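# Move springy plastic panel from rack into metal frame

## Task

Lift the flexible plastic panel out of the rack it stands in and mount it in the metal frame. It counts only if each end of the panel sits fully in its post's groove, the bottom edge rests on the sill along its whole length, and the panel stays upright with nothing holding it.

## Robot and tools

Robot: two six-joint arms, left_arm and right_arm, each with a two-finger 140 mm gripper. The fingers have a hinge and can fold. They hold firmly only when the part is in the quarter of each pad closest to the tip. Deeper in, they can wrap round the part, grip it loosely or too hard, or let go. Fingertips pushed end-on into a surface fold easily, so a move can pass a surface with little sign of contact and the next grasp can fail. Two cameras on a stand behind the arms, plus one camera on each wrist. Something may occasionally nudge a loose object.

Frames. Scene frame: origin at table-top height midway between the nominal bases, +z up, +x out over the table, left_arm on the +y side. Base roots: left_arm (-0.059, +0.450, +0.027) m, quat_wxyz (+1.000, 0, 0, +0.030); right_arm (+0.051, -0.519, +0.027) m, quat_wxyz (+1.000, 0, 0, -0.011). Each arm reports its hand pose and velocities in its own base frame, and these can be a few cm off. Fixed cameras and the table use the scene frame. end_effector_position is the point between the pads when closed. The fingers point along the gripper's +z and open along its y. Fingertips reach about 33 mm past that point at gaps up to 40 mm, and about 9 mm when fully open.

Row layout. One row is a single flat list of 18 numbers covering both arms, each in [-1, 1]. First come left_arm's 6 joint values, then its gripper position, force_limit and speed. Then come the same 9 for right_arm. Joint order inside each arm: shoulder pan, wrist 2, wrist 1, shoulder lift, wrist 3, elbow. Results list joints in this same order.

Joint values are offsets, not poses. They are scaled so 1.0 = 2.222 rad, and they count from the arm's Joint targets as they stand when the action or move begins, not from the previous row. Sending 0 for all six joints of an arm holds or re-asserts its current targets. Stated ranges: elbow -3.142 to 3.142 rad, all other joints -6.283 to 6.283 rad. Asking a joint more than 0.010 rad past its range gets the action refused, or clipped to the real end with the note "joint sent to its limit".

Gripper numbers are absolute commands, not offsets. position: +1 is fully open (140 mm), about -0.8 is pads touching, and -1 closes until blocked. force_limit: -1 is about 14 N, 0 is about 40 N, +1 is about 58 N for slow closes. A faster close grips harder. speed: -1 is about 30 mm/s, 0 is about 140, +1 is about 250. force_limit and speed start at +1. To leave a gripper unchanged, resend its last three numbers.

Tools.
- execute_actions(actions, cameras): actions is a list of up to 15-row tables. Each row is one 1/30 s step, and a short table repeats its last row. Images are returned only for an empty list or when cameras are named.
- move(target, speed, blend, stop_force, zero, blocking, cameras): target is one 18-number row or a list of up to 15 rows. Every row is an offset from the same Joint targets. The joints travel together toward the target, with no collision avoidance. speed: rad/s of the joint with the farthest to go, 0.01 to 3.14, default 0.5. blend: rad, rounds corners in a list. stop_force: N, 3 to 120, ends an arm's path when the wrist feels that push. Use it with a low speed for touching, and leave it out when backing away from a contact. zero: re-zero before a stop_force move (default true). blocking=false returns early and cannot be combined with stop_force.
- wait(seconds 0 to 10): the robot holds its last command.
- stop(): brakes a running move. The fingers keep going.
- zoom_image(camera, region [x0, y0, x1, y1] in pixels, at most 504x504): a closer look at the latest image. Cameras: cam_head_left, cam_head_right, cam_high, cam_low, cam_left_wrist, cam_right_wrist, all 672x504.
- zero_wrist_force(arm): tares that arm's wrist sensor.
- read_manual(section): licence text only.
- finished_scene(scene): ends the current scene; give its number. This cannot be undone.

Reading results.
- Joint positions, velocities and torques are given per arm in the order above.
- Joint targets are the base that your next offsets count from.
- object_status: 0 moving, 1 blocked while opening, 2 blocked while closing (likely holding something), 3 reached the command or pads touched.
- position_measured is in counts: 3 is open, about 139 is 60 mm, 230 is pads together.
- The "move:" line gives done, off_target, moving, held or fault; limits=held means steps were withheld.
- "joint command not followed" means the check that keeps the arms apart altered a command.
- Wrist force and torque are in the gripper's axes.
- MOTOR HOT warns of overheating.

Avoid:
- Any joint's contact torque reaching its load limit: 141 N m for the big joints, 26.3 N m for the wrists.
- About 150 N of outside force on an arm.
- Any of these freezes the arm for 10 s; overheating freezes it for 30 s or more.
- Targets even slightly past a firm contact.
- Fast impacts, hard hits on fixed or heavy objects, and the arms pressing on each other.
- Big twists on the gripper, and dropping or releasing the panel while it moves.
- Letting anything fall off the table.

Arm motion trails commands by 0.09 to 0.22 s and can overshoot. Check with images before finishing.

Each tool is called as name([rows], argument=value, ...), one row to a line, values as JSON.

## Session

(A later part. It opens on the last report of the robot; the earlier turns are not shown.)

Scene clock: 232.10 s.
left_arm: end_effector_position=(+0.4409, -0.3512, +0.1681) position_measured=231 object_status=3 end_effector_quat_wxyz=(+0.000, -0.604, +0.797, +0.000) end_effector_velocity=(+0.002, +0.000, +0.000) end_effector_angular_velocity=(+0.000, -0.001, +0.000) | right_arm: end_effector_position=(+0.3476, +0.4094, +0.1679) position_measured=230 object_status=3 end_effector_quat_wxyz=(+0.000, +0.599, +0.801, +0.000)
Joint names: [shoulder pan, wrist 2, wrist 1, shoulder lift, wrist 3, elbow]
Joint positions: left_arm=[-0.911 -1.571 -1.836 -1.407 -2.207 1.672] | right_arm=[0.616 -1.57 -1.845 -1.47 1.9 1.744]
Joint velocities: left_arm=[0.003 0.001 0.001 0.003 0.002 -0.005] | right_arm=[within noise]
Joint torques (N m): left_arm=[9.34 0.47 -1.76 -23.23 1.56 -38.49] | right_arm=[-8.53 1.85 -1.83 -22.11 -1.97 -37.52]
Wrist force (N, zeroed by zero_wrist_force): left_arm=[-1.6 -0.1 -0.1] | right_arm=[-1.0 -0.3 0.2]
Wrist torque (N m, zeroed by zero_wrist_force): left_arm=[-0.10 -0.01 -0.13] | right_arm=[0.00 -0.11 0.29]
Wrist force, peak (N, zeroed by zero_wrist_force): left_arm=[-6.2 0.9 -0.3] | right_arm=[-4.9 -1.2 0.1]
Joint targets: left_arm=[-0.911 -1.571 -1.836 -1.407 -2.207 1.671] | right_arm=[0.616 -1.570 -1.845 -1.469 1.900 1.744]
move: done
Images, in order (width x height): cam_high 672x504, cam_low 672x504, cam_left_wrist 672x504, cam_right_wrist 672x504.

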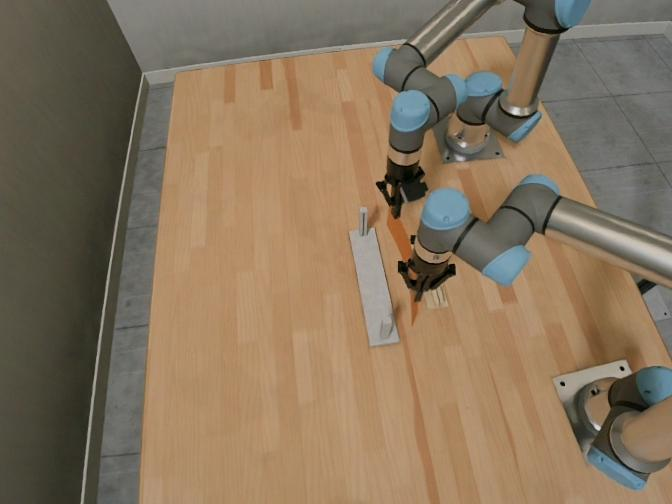

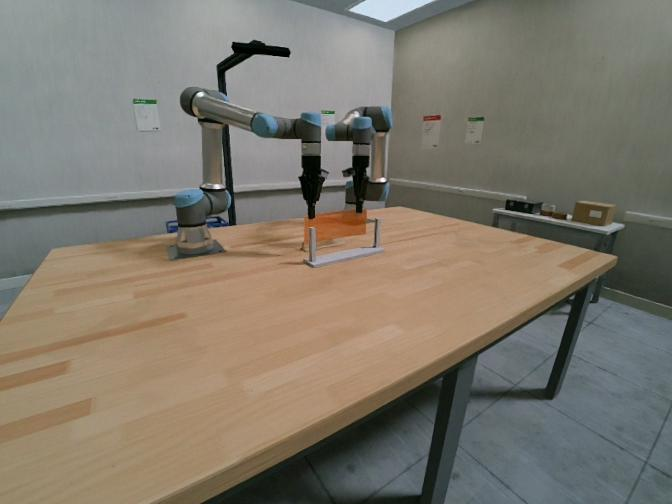

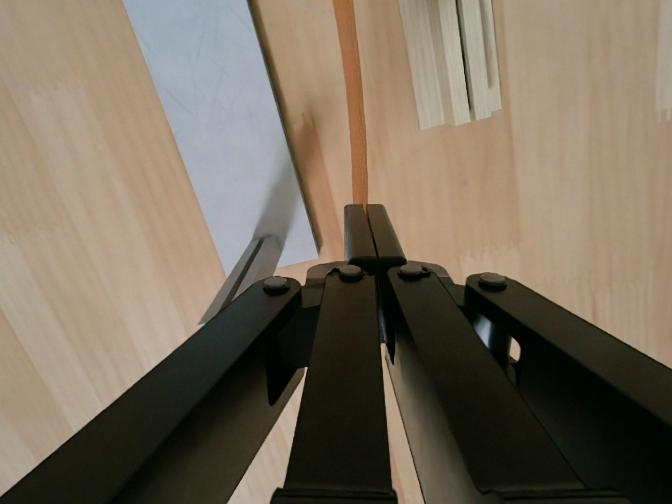

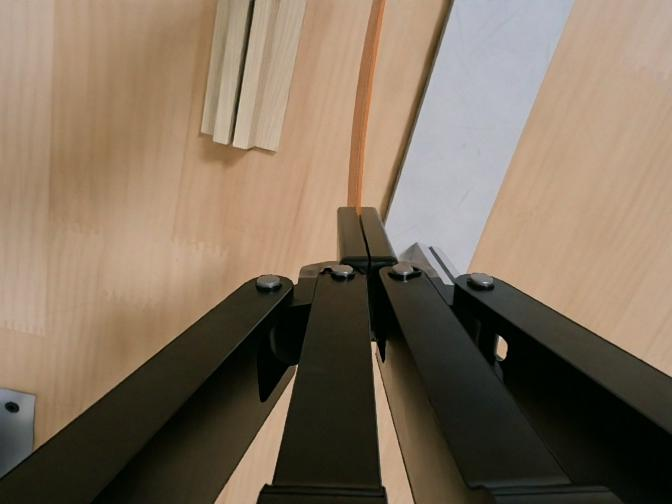

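move([
  [-0.01044,0,-0.00122,-0.0068,0.12457,0.00801,-1,0,-1,0.00887,0,-0.00045,-0.00459,-0.12615,0.00504,-1,0,-1],
  [0.01202,0,0.0054,0.02525,0.14703,-0.03065,-1,0,-1,-0.00882,0,0.00306,0.0216,-0.14384,-0.02466,-1,0,-1],
], speed=0.15, blend=[0.01, 0], cameras=["all"])

Scene clock: 277.47 s.
left_arm: end_effector_position=(+0.4658, -0.3583, +0.1681) position_measured=231 object_status=3 end_effector_quat_wxyz=(+0.000, -0.478, +0.879, +0.000) end_effector_velocity=(+0.002, +0.000, -0.001) end_effector_angular_velocity=(+0.003, +0.000, +0.000) | right_arm: end_effector_position=(+0.3729, +0.4142, +0.1679) position_measured=230 object_status=3 end_effector_quat_wxyz=(+0.000, +0.473, +0.881, +0.000)
Joint names: [shoulder pan, wrist 2, wrist 1, shoulder lift, wrist 3, elbow]
Joint positions: left_arm=[-0.884 -1.571 -1.824 -1.351 -1.88 1.604] | right_arm=[0.596 -1.57 -1.839 -1.422 1.58 1.689]
Joint velocities: left_arm=[0.002 0.002 0 0.005 0.002 -0.003] | right_arm=[within noise]
Joint torques (N m): left_arm=[9.95 0.29 -1.72 -26.69 1.7 -36.52] | right_arm=[-8.76 1.9 -1.74 -23.3 -1.79 -40.25]
Wrist force (N, zeroed by zero_wrist_force): left_arm=[-1.0 0.2 -0.6] | right_arm=[-0.7 -0.3 0.1]
Wrist torque (N m, zeroed by zero_wrist_force): left_arm=[-0.07 -0.05 -0.34] | right_arm=[0.06 -0.10 0.46]
Wrist force, peak (N, zeroed by zero_wrist_force): left_arm=[-3.4 0.7 -0.5] | right_arm=[-2.6 -0.5 0.3]
Joint targets: left_arm=[-0.884 -1.571 -1.824 -1.350 -1.880 1.603] | right_arm=[0.596 -1.570 -1.839 -1.421 1.580 1.689]
move: done

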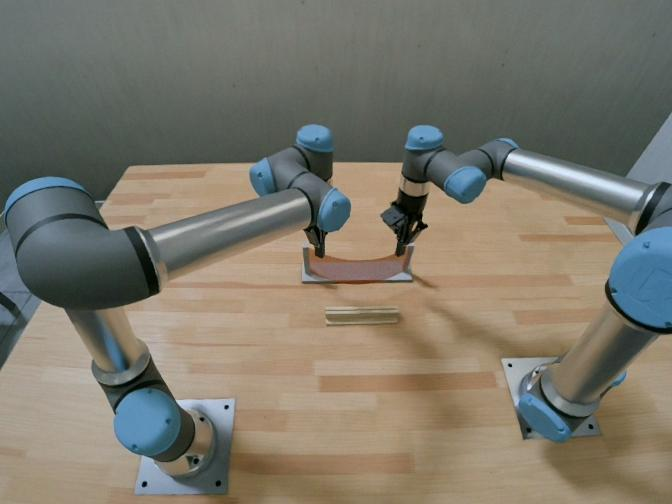

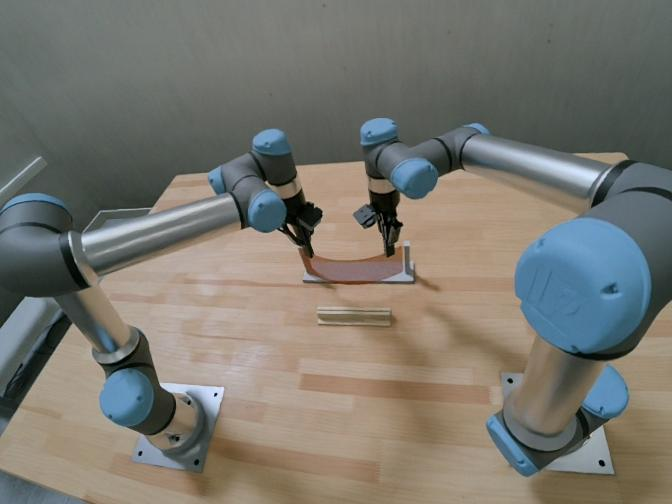

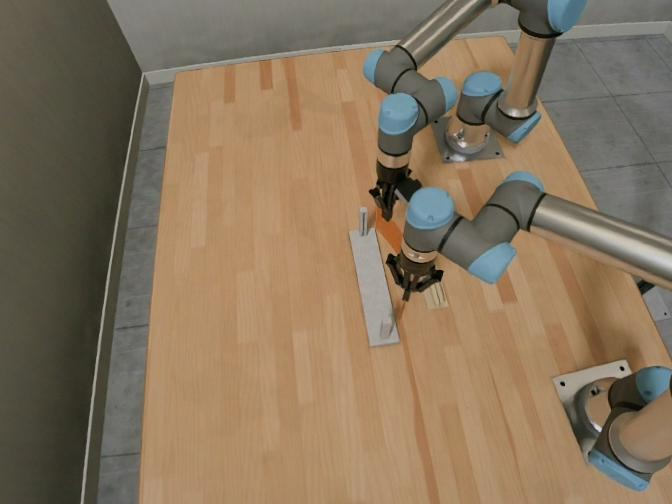

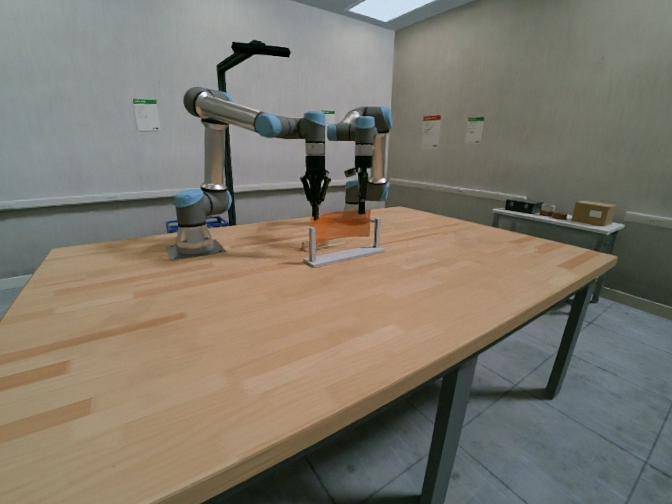

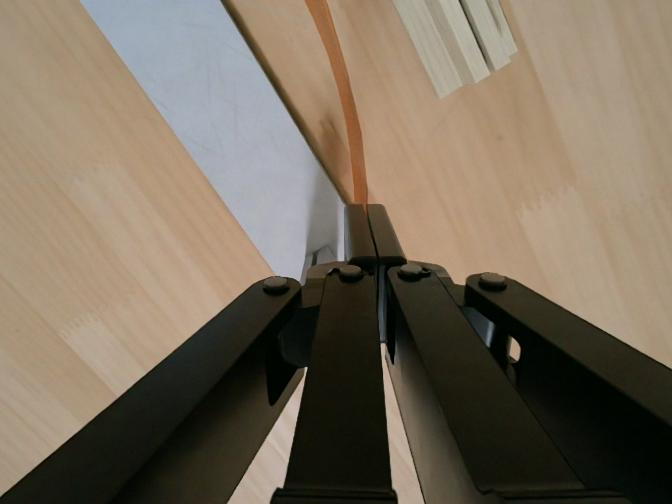

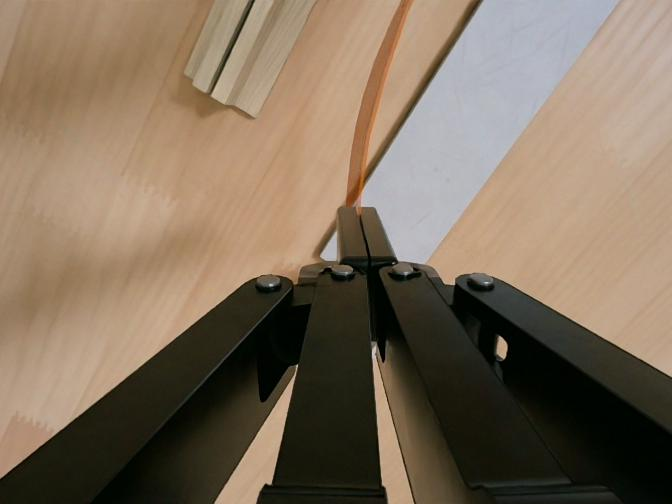

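zoom_image(camera="cam_head_right", region=[280, 220, 440, 300])

zoom_image(camera="cam_head_left", region=[280, 220, 440, 300])

zoom_image(camera="cam_high", region=[340, 190, 440, 350])

zoom_image(camera="cam_low", region=[295, 190, 395, 280])

zoom_image(camera="cam_left_wrist", region=[280, 190, 380, 290])

Scaled by 3.150 from the camera's 672x504 image, which has a finer 960x720 frame.

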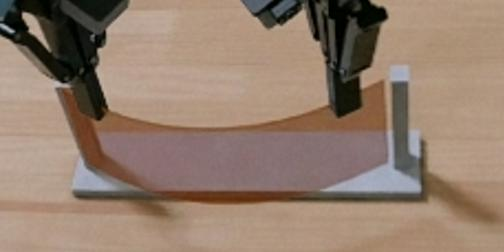

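Scaled by 3.150 from the camera's 672x504 image, which has a finer 960x720 frame.

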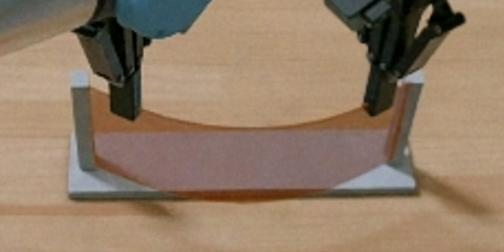

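Scaled by 3.150 from the camera's 672x504 image, which has a finer 960x720 frame.

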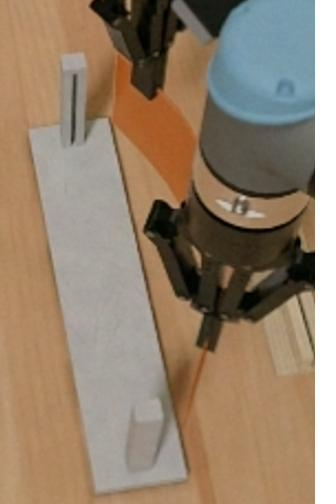

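Scaled by 5.040 from the camera's 672x504 image, which has a finer 960x720 frame.

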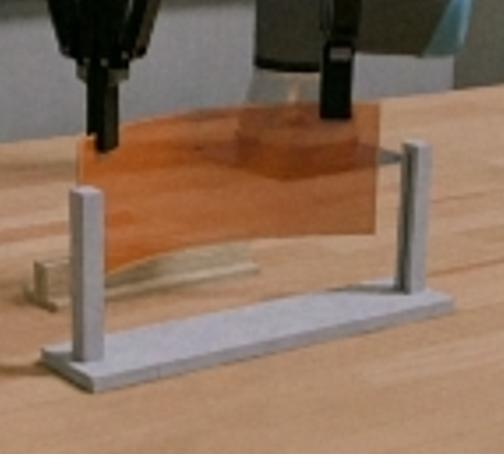

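Scaled by 5.040 from the camera's 672x504 image, which has a finer 960x720 frame.

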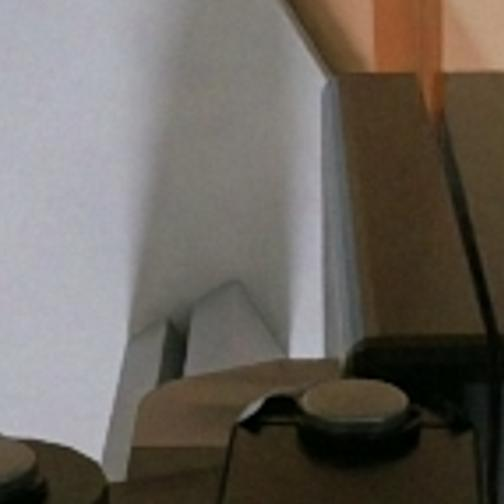

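move(target=[0.02029,0,0.00932,0.03263,0.0203,-0.04194,-1,0,-1,-0.01598,0,0.00549,0.02737,-0.01597,-0.03286,-1,0,-1], speed=0.06, stop_force=8, cameras=["all"])

zoom_image(camera="cam_head_right", region=[280, 210, 440, 300])

zoom_image(camera="cam_head_left", region=[280, 210, 440, 300])

zoom_image(camera="cam_high", region=[330, 190, 430, 350])

zoom_image(camera="cam_low", region=[295, 190, 395, 280])

Scene clock: 288.13 s.
left_arm: end_effector_position=(+0.5028, -0.3605, +0.1681) position_measured=231 object_status=3 end_effector_quat_wxyz=(+0.000, -0.478, +0.879, +0.000) | right_arm: end_effector_position=(+0.4101, +0.4149, +0.1679) position_measured=230 object_status=3 end_effector_quat_wxyz=(+0.000, +0.473, +0.881, +0.000)
Joint names: [shoulder pan, wrist 2, wrist 1, shoulder lift, wrist 3, elbow]
Joint positions: left_arm=[-0.839 -1.571 -1.803 -1.278 -1.835 1.51] | right_arm=[0.56 -1.57 -1.826 -1.36 1.545 1.616]
Joint torques (N m): left_arm=[11.34 0.32 -1.57 -30.13 1.68 -37.29] | right_arm=[-9.7 1.81 -1.66 -27.51 -2.11 -39.85]
Wrist force (N, zeroed by zero_wrist_force): left_arm=[-0.6 -0.1 -0.4] | right_arm=[-0.4 -0.4 0.1]
Wrist torque (N m, zeroed by zero_wrist_force): left_arm=[-0.13 -0.10 -0.37] | right_arm=[0.04 -0.09 0.44]
Wrist force, peak (N, zeroed by zero_wrist_force): left_arm=[-2.1 0.4 -0.6] | right_arm=[-1.5 -0.9 0.3]
Joint targets: left_arm=[-0.839 -1.571 -1.803 -1.278 -1.835 1.510] | right_arm=[0.560 -1.570 -1.826 -1.360 1.545 1.616]
move: done

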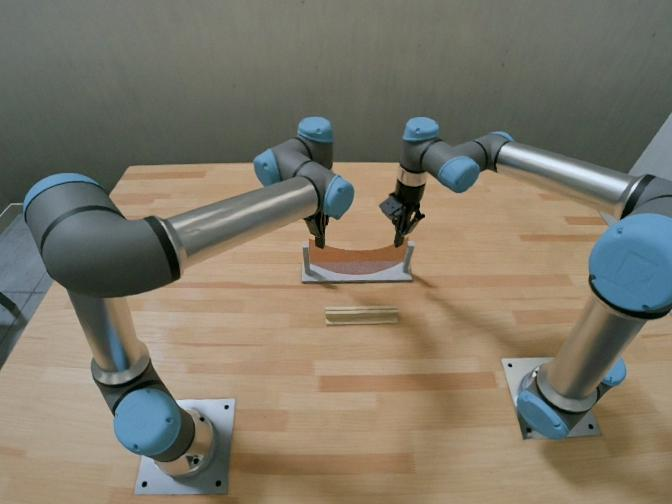

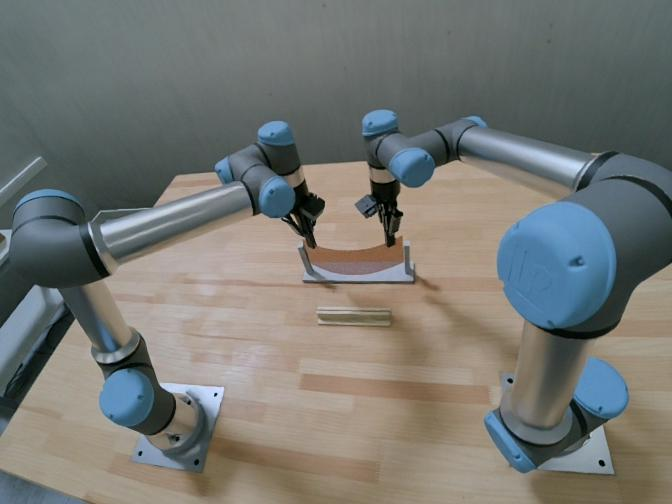

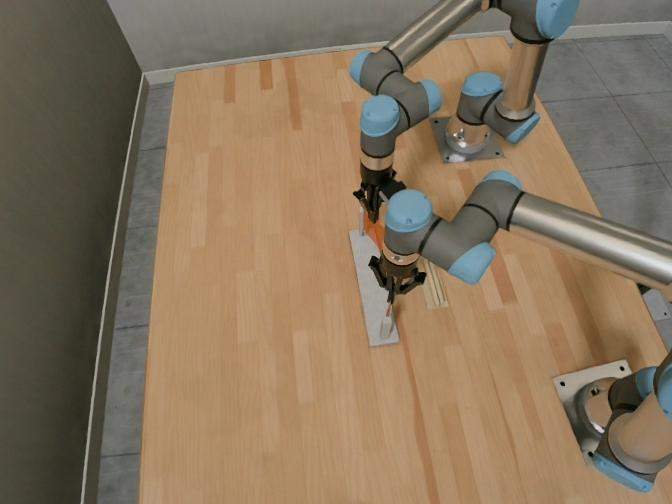

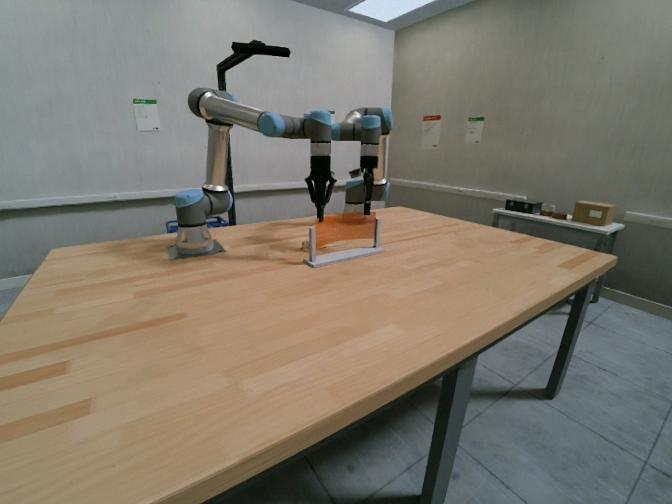

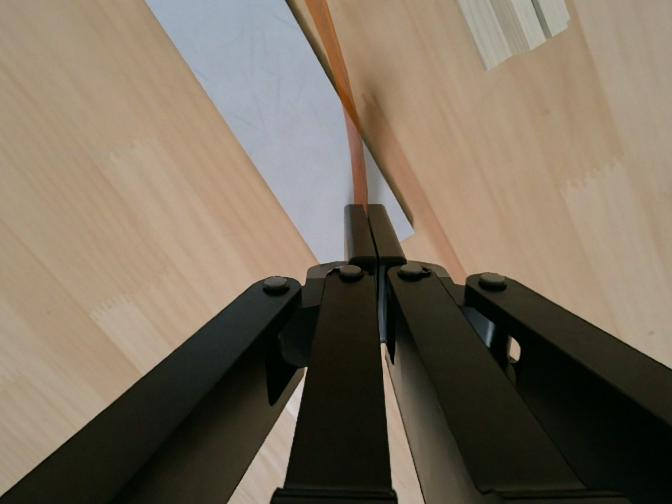

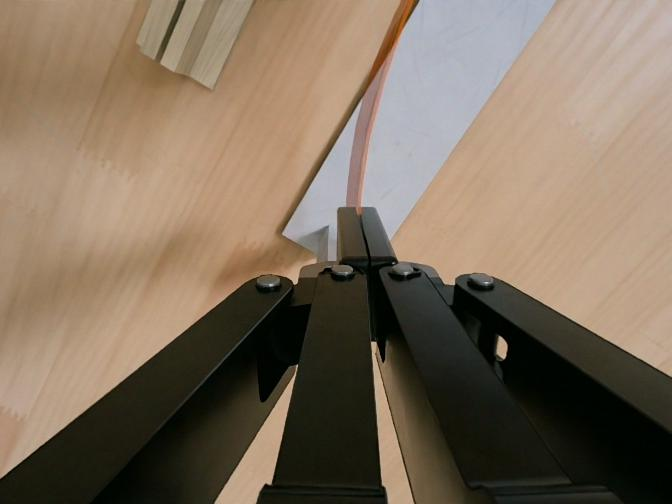

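Scaled by 3.150 from the camera's 672x504 image, which has a finer 960x720 frame.

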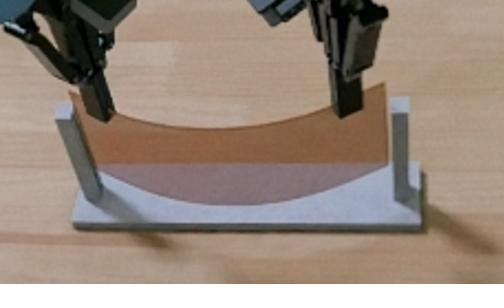

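Scaled by 3.150 from the camera's 672x504 image, which has a finer 960x720 frame.

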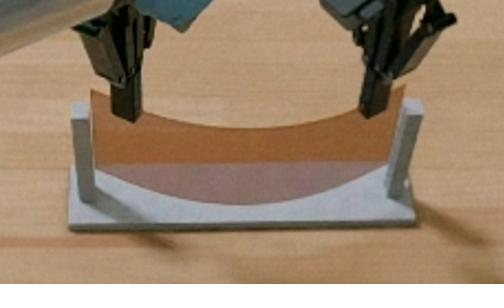

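Scaled by 3.150 from the camera's 672x504 image, which has a finer 960x720 frame.

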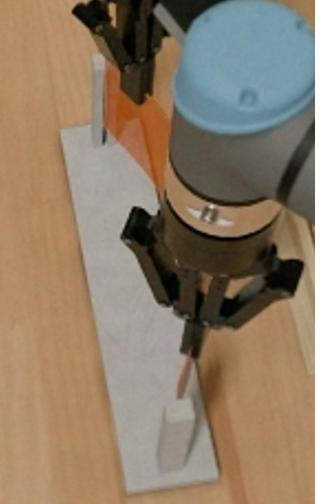

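Scaled by 5.040 from the camera's 672x504 image, which has a finer 960x720 frame.

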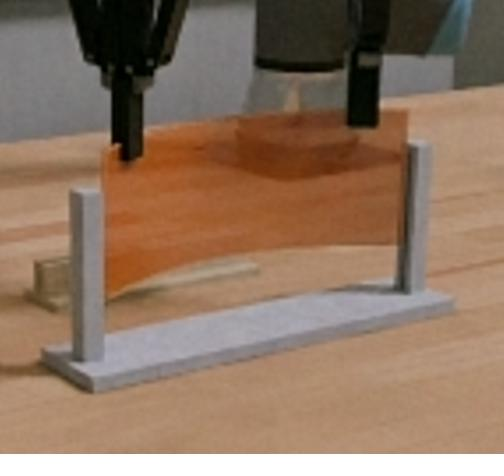

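zoom_image(camera="cam_right_wrist", region=[270, 180, 410, 280])

zoom_image(camera="cam_left_wrist", region=[290, 150, 430, 270])

zoom_image(camera="cam_low", region=[355, 205, 395, 255])

zoom_image(camera="cam_high", region=[340, 195, 390, 255])

Scaled by 3.600 from the camera's 672x504 image, which has a finer 960x720 frame.

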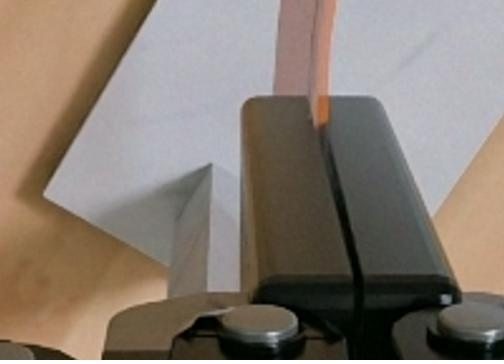

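Scaled by 3.600 from the camera's 672x504 image, which has a finer 960x720 frame.

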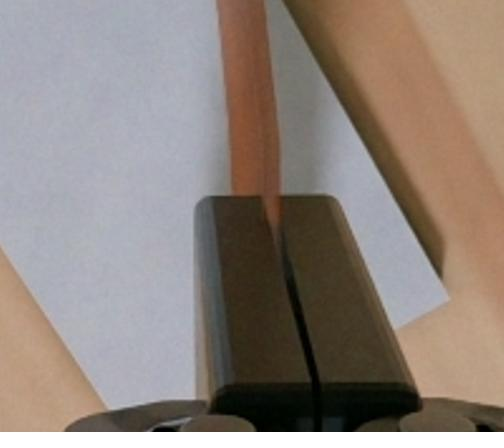

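Scaled by 10.080 from the camera's 672x504 image, which has a finer 960x720 frame.

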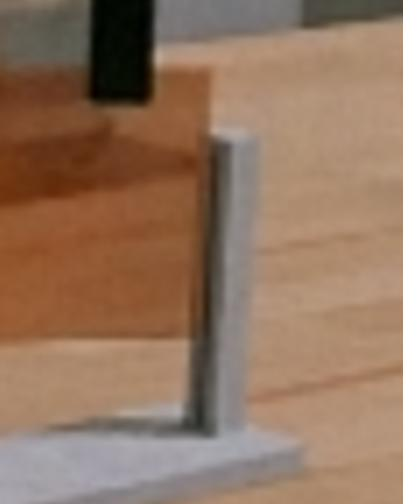

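Scaled by 8.400 from the camera's 672x504 image, which has a finer 960x720 frame.

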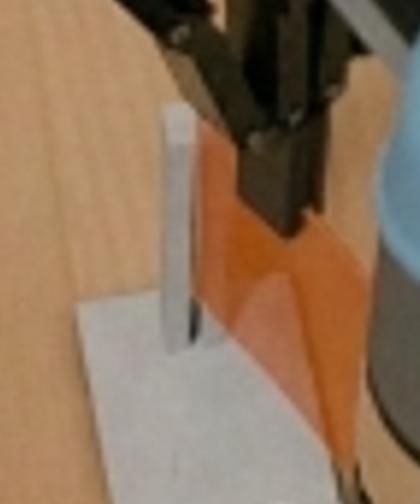

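move([
  [0,0,-0.01764,0.00432,0,0.01332,-1,0,-1,0,0,-0.01796,0.00459,0,0.01337,-1,0,-1],
  [0,0,-0.0351,0.00914,0,0.02597,-1,0,-1,0,0,-0.03596,0.0099,0,0.02606,-1,0,-1],
  [0,0,-0.05252,0.01458,0,0.03794,-1,0,-1,0,0,-0.05387,0.0158,0,0.03807,-1,0,-1],
], speed=0.05, blend=[0.01, 0.01, 0], stop_force=5, cameras=["all"])

zoom_image(camera="cam_head_right", region=[280, 210, 440, 300])

zoom_image(camera="cam_head_left", region=[280, 210, 440, 300])

zoom_image(camera="cam_high", region=[340, 195, 390, 255])

zoom_image(camera="cam_low", region=[355, 205, 395, 255])

zoom_image(camera="cam_right_wrist", region=[270, 160, 410, 280])

zoom_image(camera="cam_left_wrist", region=[290, 150, 430, 270])

Scene clock: 321.97 s.
left_arm: end_effector_position=(+0.5029, -0.3606, +0.1242) position_measured=231 object_status=3 end_effector_quat_wxyz=(+0.000, -0.478, +0.879, +0.000) | right_arm: end_effector_position=(+0.4101, +0.4149, +0.1241) position_measured=230 object_status=3 end_effector_quat_wxyz=(+0.000, +0.473, +0.881, +0.000)
Joint names: [shoulder pan, wrist 2, wrist 1, shoulder lift, wrist 3, elbow]
Joint positions: left_arm=[-0.839 -1.571 -1.91 -1.249 -1.835 1.587] | right_arm=[0.56 -1.57 -1.935 -1.329 1.545 1.693]
Joint torques (N m): left_arm=[7.6 0.25 -1.37 -51.14 1.7 -34.44] | right_arm=[-7 1.86 -1.37 -39.16 -2.07 -36.73]
Wrist force (N, zeroed by zero_wrist_force): left_arm=[-1.4 -0.2 -4.5] | right_arm=[-0.7 -0.6 -4.2]
Wrist torque (N m, zeroed by zero_wrist_force): left_arm=[-0.18 -0.10 -0.36] | right_arm=[0.01 -0.13 0.44]
Wrist force, peak (N, zeroed by zero_wrist_force): left_arm=[-3.3 0.3 -12.7] | right_arm=[-1.7 -0.7 -12.2]
Joint targets: left_arm=[-0.839 -1.571 -1.910 -1.249 -1.835 1.587] | right_arm=[0.560 -1.570 -1.935 -1.329 1.545 1.693]
move: contact (left_arm, right_arm); path passed 2 of 3 targets

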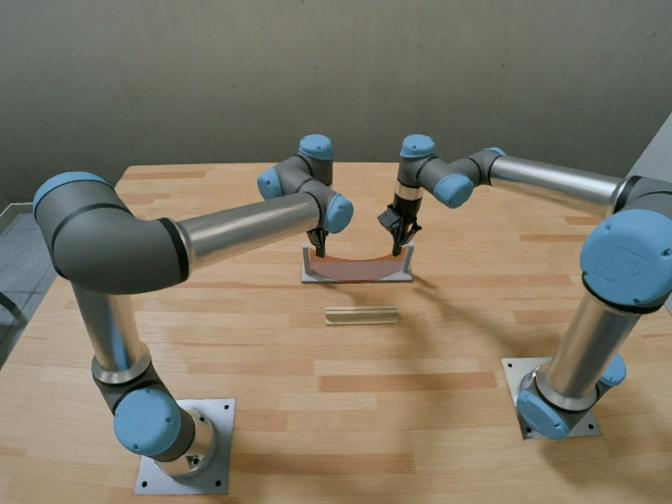

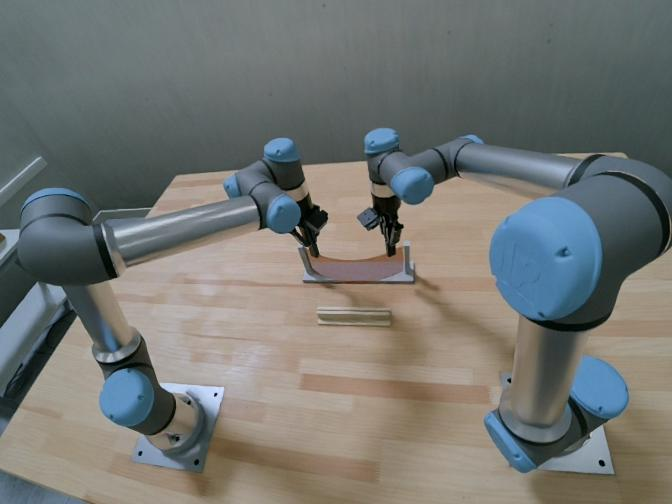

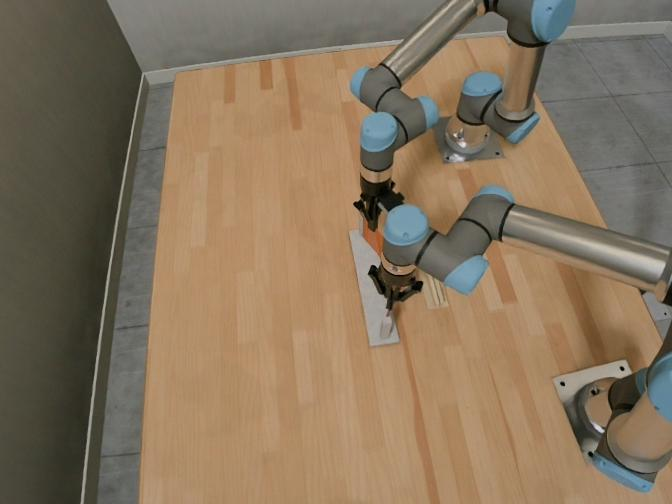

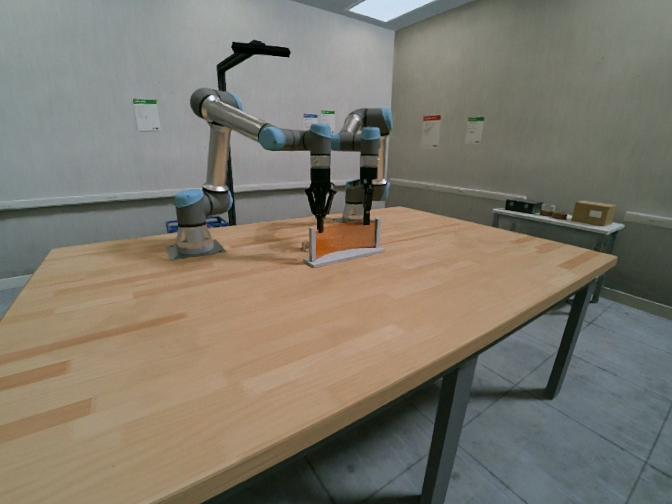

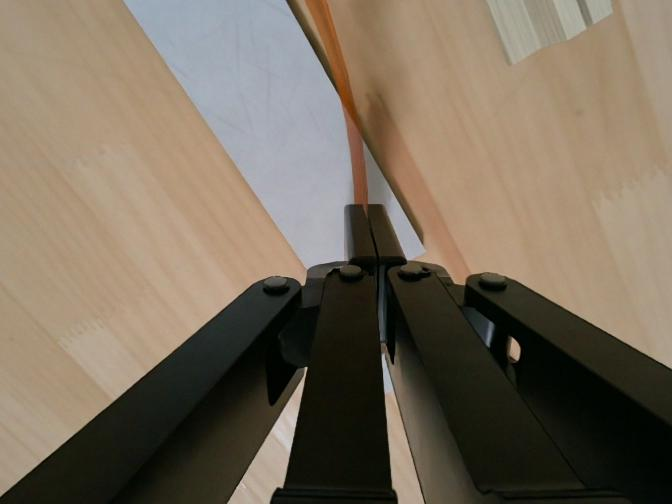

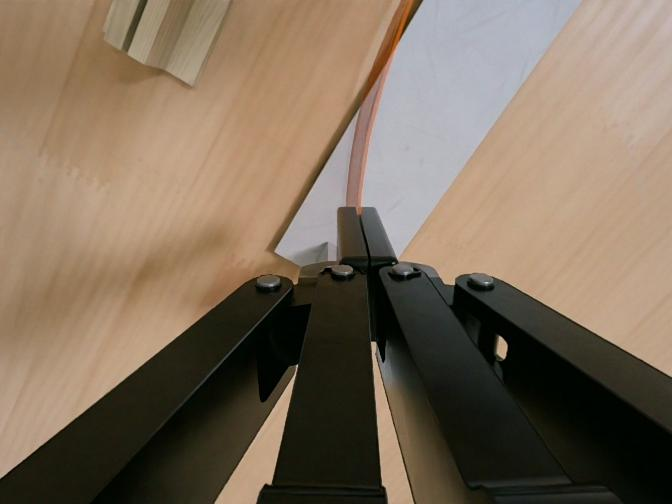

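Scaled by 3.150 from the camera's 672x504 image, which has a finer 960x720 frame.

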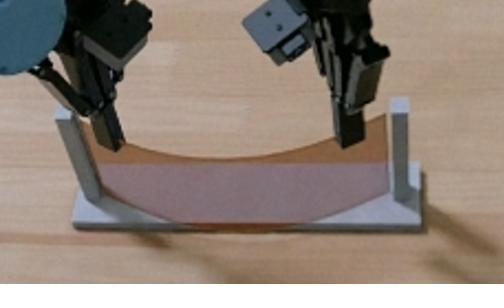

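Scaled by 3.150 from the camera's 672x504 image, which has a finer 960x720 frame.

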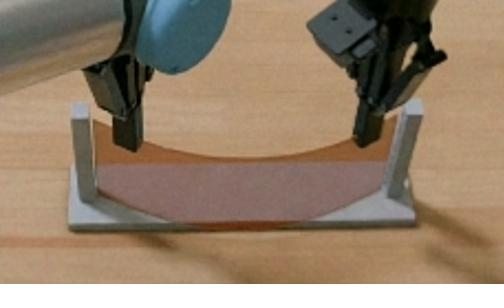

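Scaled by 8.400 from the camera's 672x504 image, which has a finer 960x720 frame.

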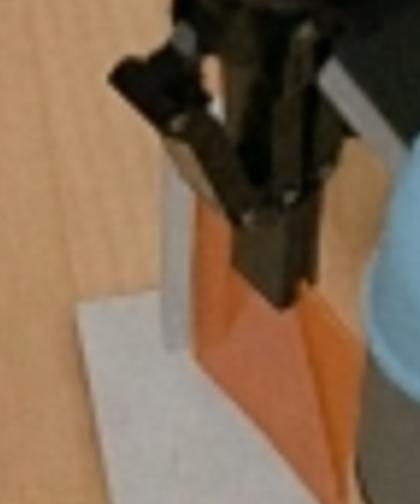

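Scaled by 10.080 from the camera's 672x504 image, which has a finer 960x720 frame.

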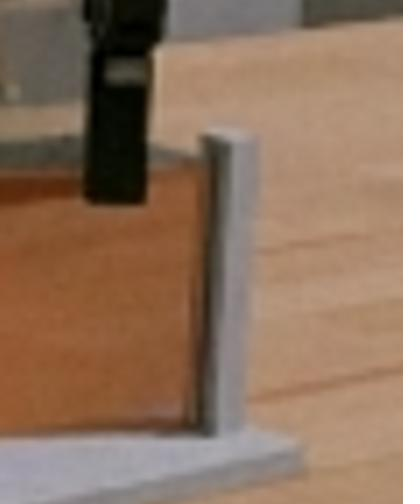

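Scaled by 3.600 from the camera's 672x504 image, which has a finer 960x720 frame.

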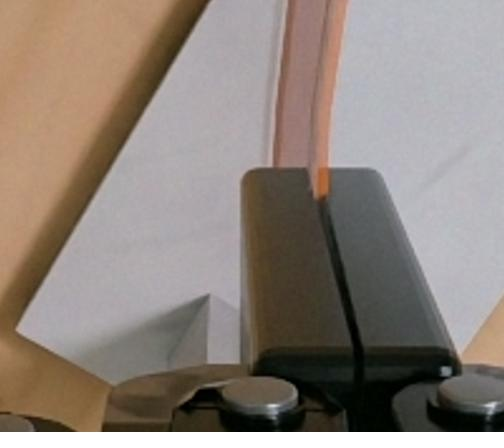

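Scaled by 3.600 from the camera's 672x504 image, which has a finer 960x720 frame.

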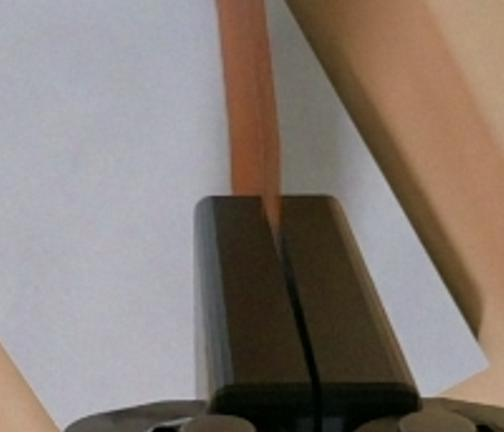

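move([
  [0,0,0.00176,-0.00032,0,-0.00108,-1,0,-1,0.00068,0,0.00144,-0.00167,0.00068,0.00023,-1,0,-1],
  [0.00311,0,0.00252,0.0018,-0.0419,-0.00396,-1,0,-1,-0.00216,0,0.00185,-0.00036,0.04284,-0.00149,-1,0,-1],
  [0.00612,0,0.00342,0.00437,-0.08389,-0.00743,-1,0,-1,-0.00477,0,0.00234,0.0014,0.08524,-0.00374,-1,0,-1],
], speed=[0.02, 0.1, 0.06], blend=[0.002, 0.01, 0], stop_force=10, cameras=["all"])

zoom_image(camera="cam_head_right", region=[280, 210, 440, 300])

zoom_image(camera="cam_head_left", region=[280, 210, 440, 300])

zoom_image(camera="cam_high", region=[340, 195, 390, 255])

zoom_image(camera="cam_low", region=[355, 205, 395, 255])

zoom_image(camera="cam_low", region=[295, 200, 395, 275])

Scene clock: 376.10 s.
left_arm: end_effector_position=(+0.5108, -0.3571, +0.1253) position_measured=231 object_status=3 end_effector_quat_wxyz=(+0.000, -0.563, +0.826, +0.000) | right_arm: end_effector_position=(+0.4162, +0.4116, +0.1257) position_measured=230 object_status=3 end_effector_quat_wxyz=(+0.000, +0.558, +0.830, +0.000)
Joint names: [shoulder pan, wrist 2, wrist 1, shoulder lift, wrist 3, elbow]
Joint positions: left_arm=[-0.825 -1.571 -1.903 -1.239 -2.021 1.571] | right_arm=[0.55 -1.57 -1.93 -1.326 1.734 1.685]
Joint torques (N m): left_arm=[10.51 0.33 -1.66 -28.89 -1.35 -36.44] | right_arm=[-9.42 1.85 -1.76 -28.49 1.67 -38.39]
Wrist force (N, zeroed by zero_wrist_force): left_arm=[-0.8 -0.1 -0.6] | right_arm=[-0.6 -0.3 0.1]
Wrist torque (N m, zeroed by zero_wrist_force): left_arm=[-0.15 -0.06 -0.13] | right_arm=[0.00 -0.16 0.22]
Wrist force, peak (N, zeroed by zero_wrist_force): left_arm=[-1.9 0.0 -4.8] | right_arm=[-0.6 -0.2 -4.5]
Joint targets: left_arm=[-0.825 -1.571 -1.903 -1.239 -2.021 1.571] | right_arm=[0.550 -1.570 -1.930 -1.326 1.734 1.685]
move: done

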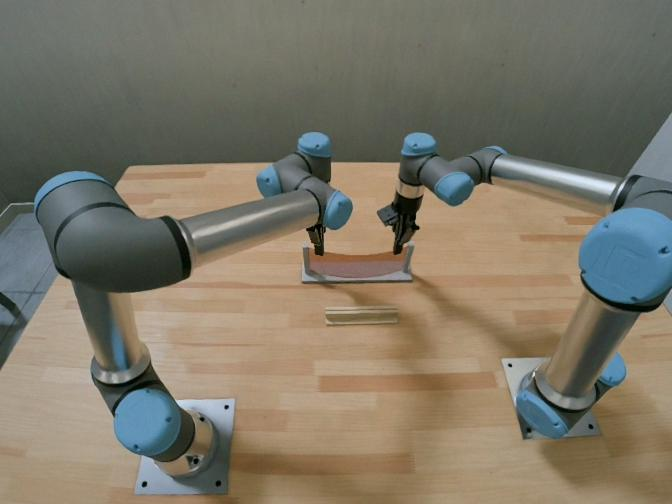

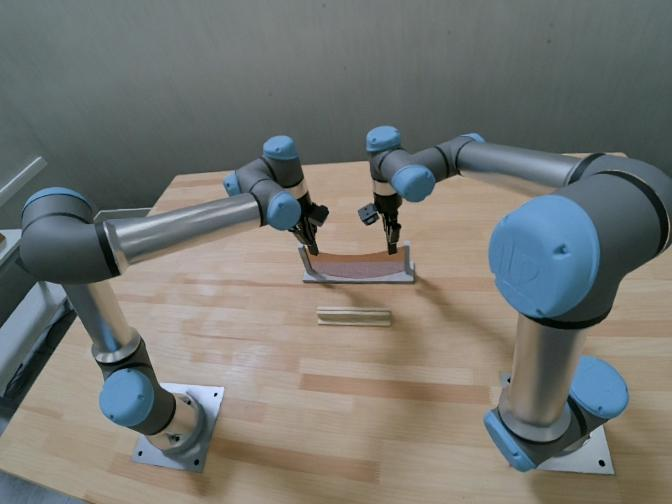

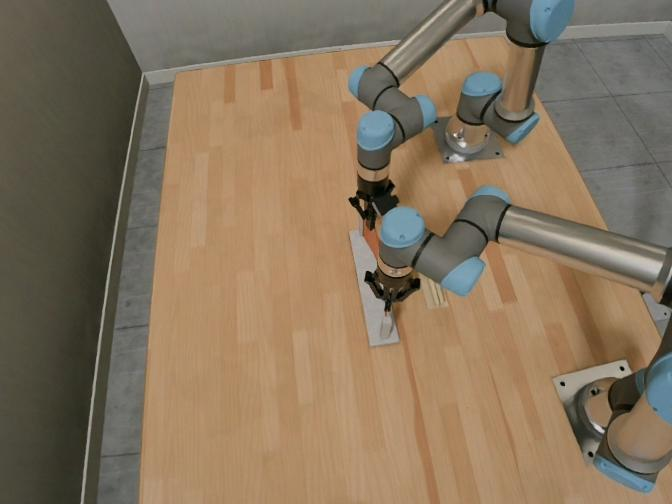

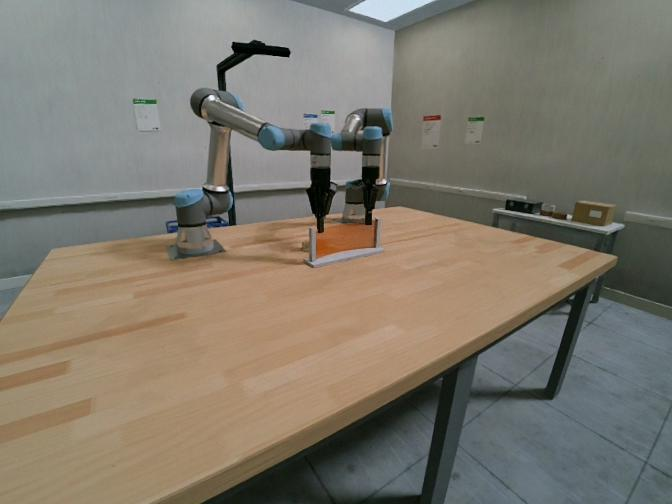

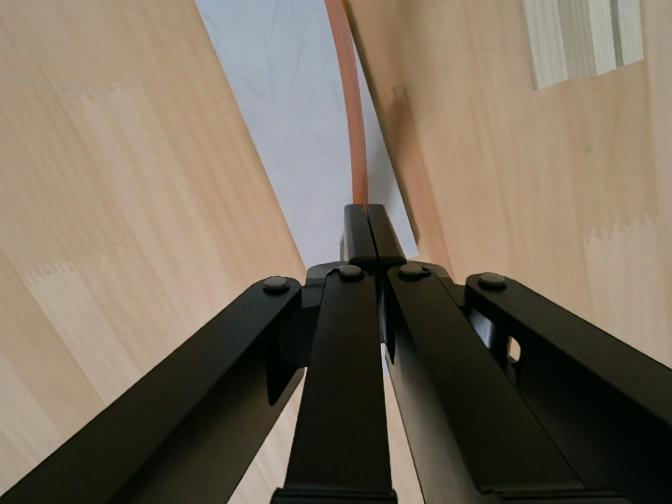

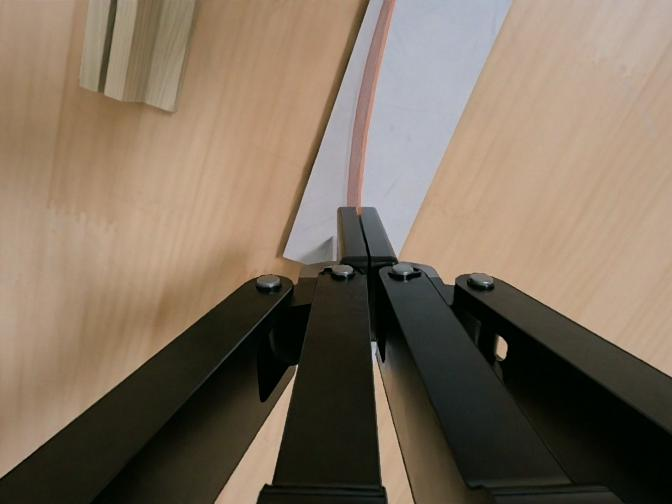

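Scaled by 3.150 from the camera's 672x504 image, which has a finer 960x720 frame.

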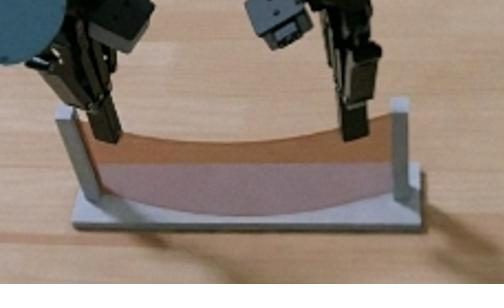

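Scaled by 3.150 from the camera's 672x504 image, which has a finer 960x720 frame.

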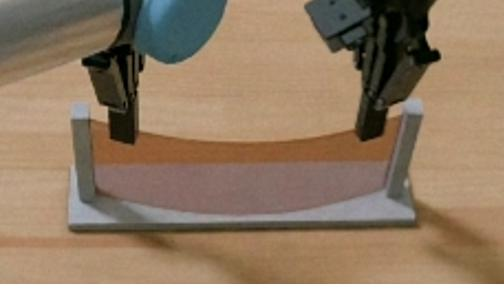

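Scaled by 8.400 from the camera's 672x504 image, which has a finer 960x720 frame.

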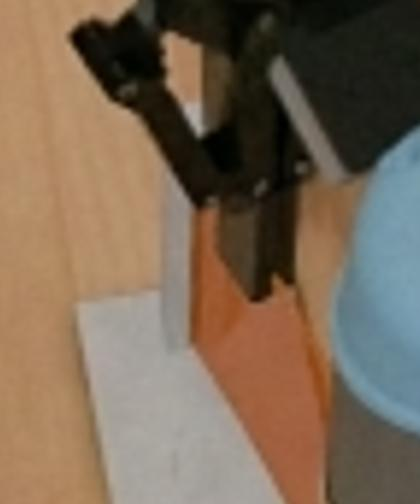

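Scaled by 10.080 from the camera's 672x504 image, which has a finer 960x720 frame.

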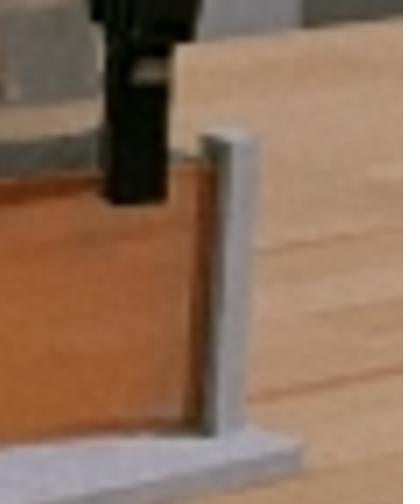

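Scaled by 5.040 from the camera's 672x504 image, which has a finer 960x720 frame.

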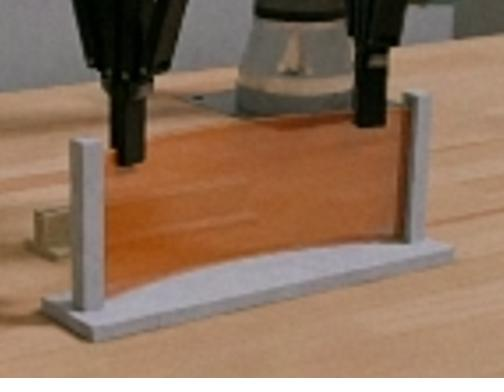

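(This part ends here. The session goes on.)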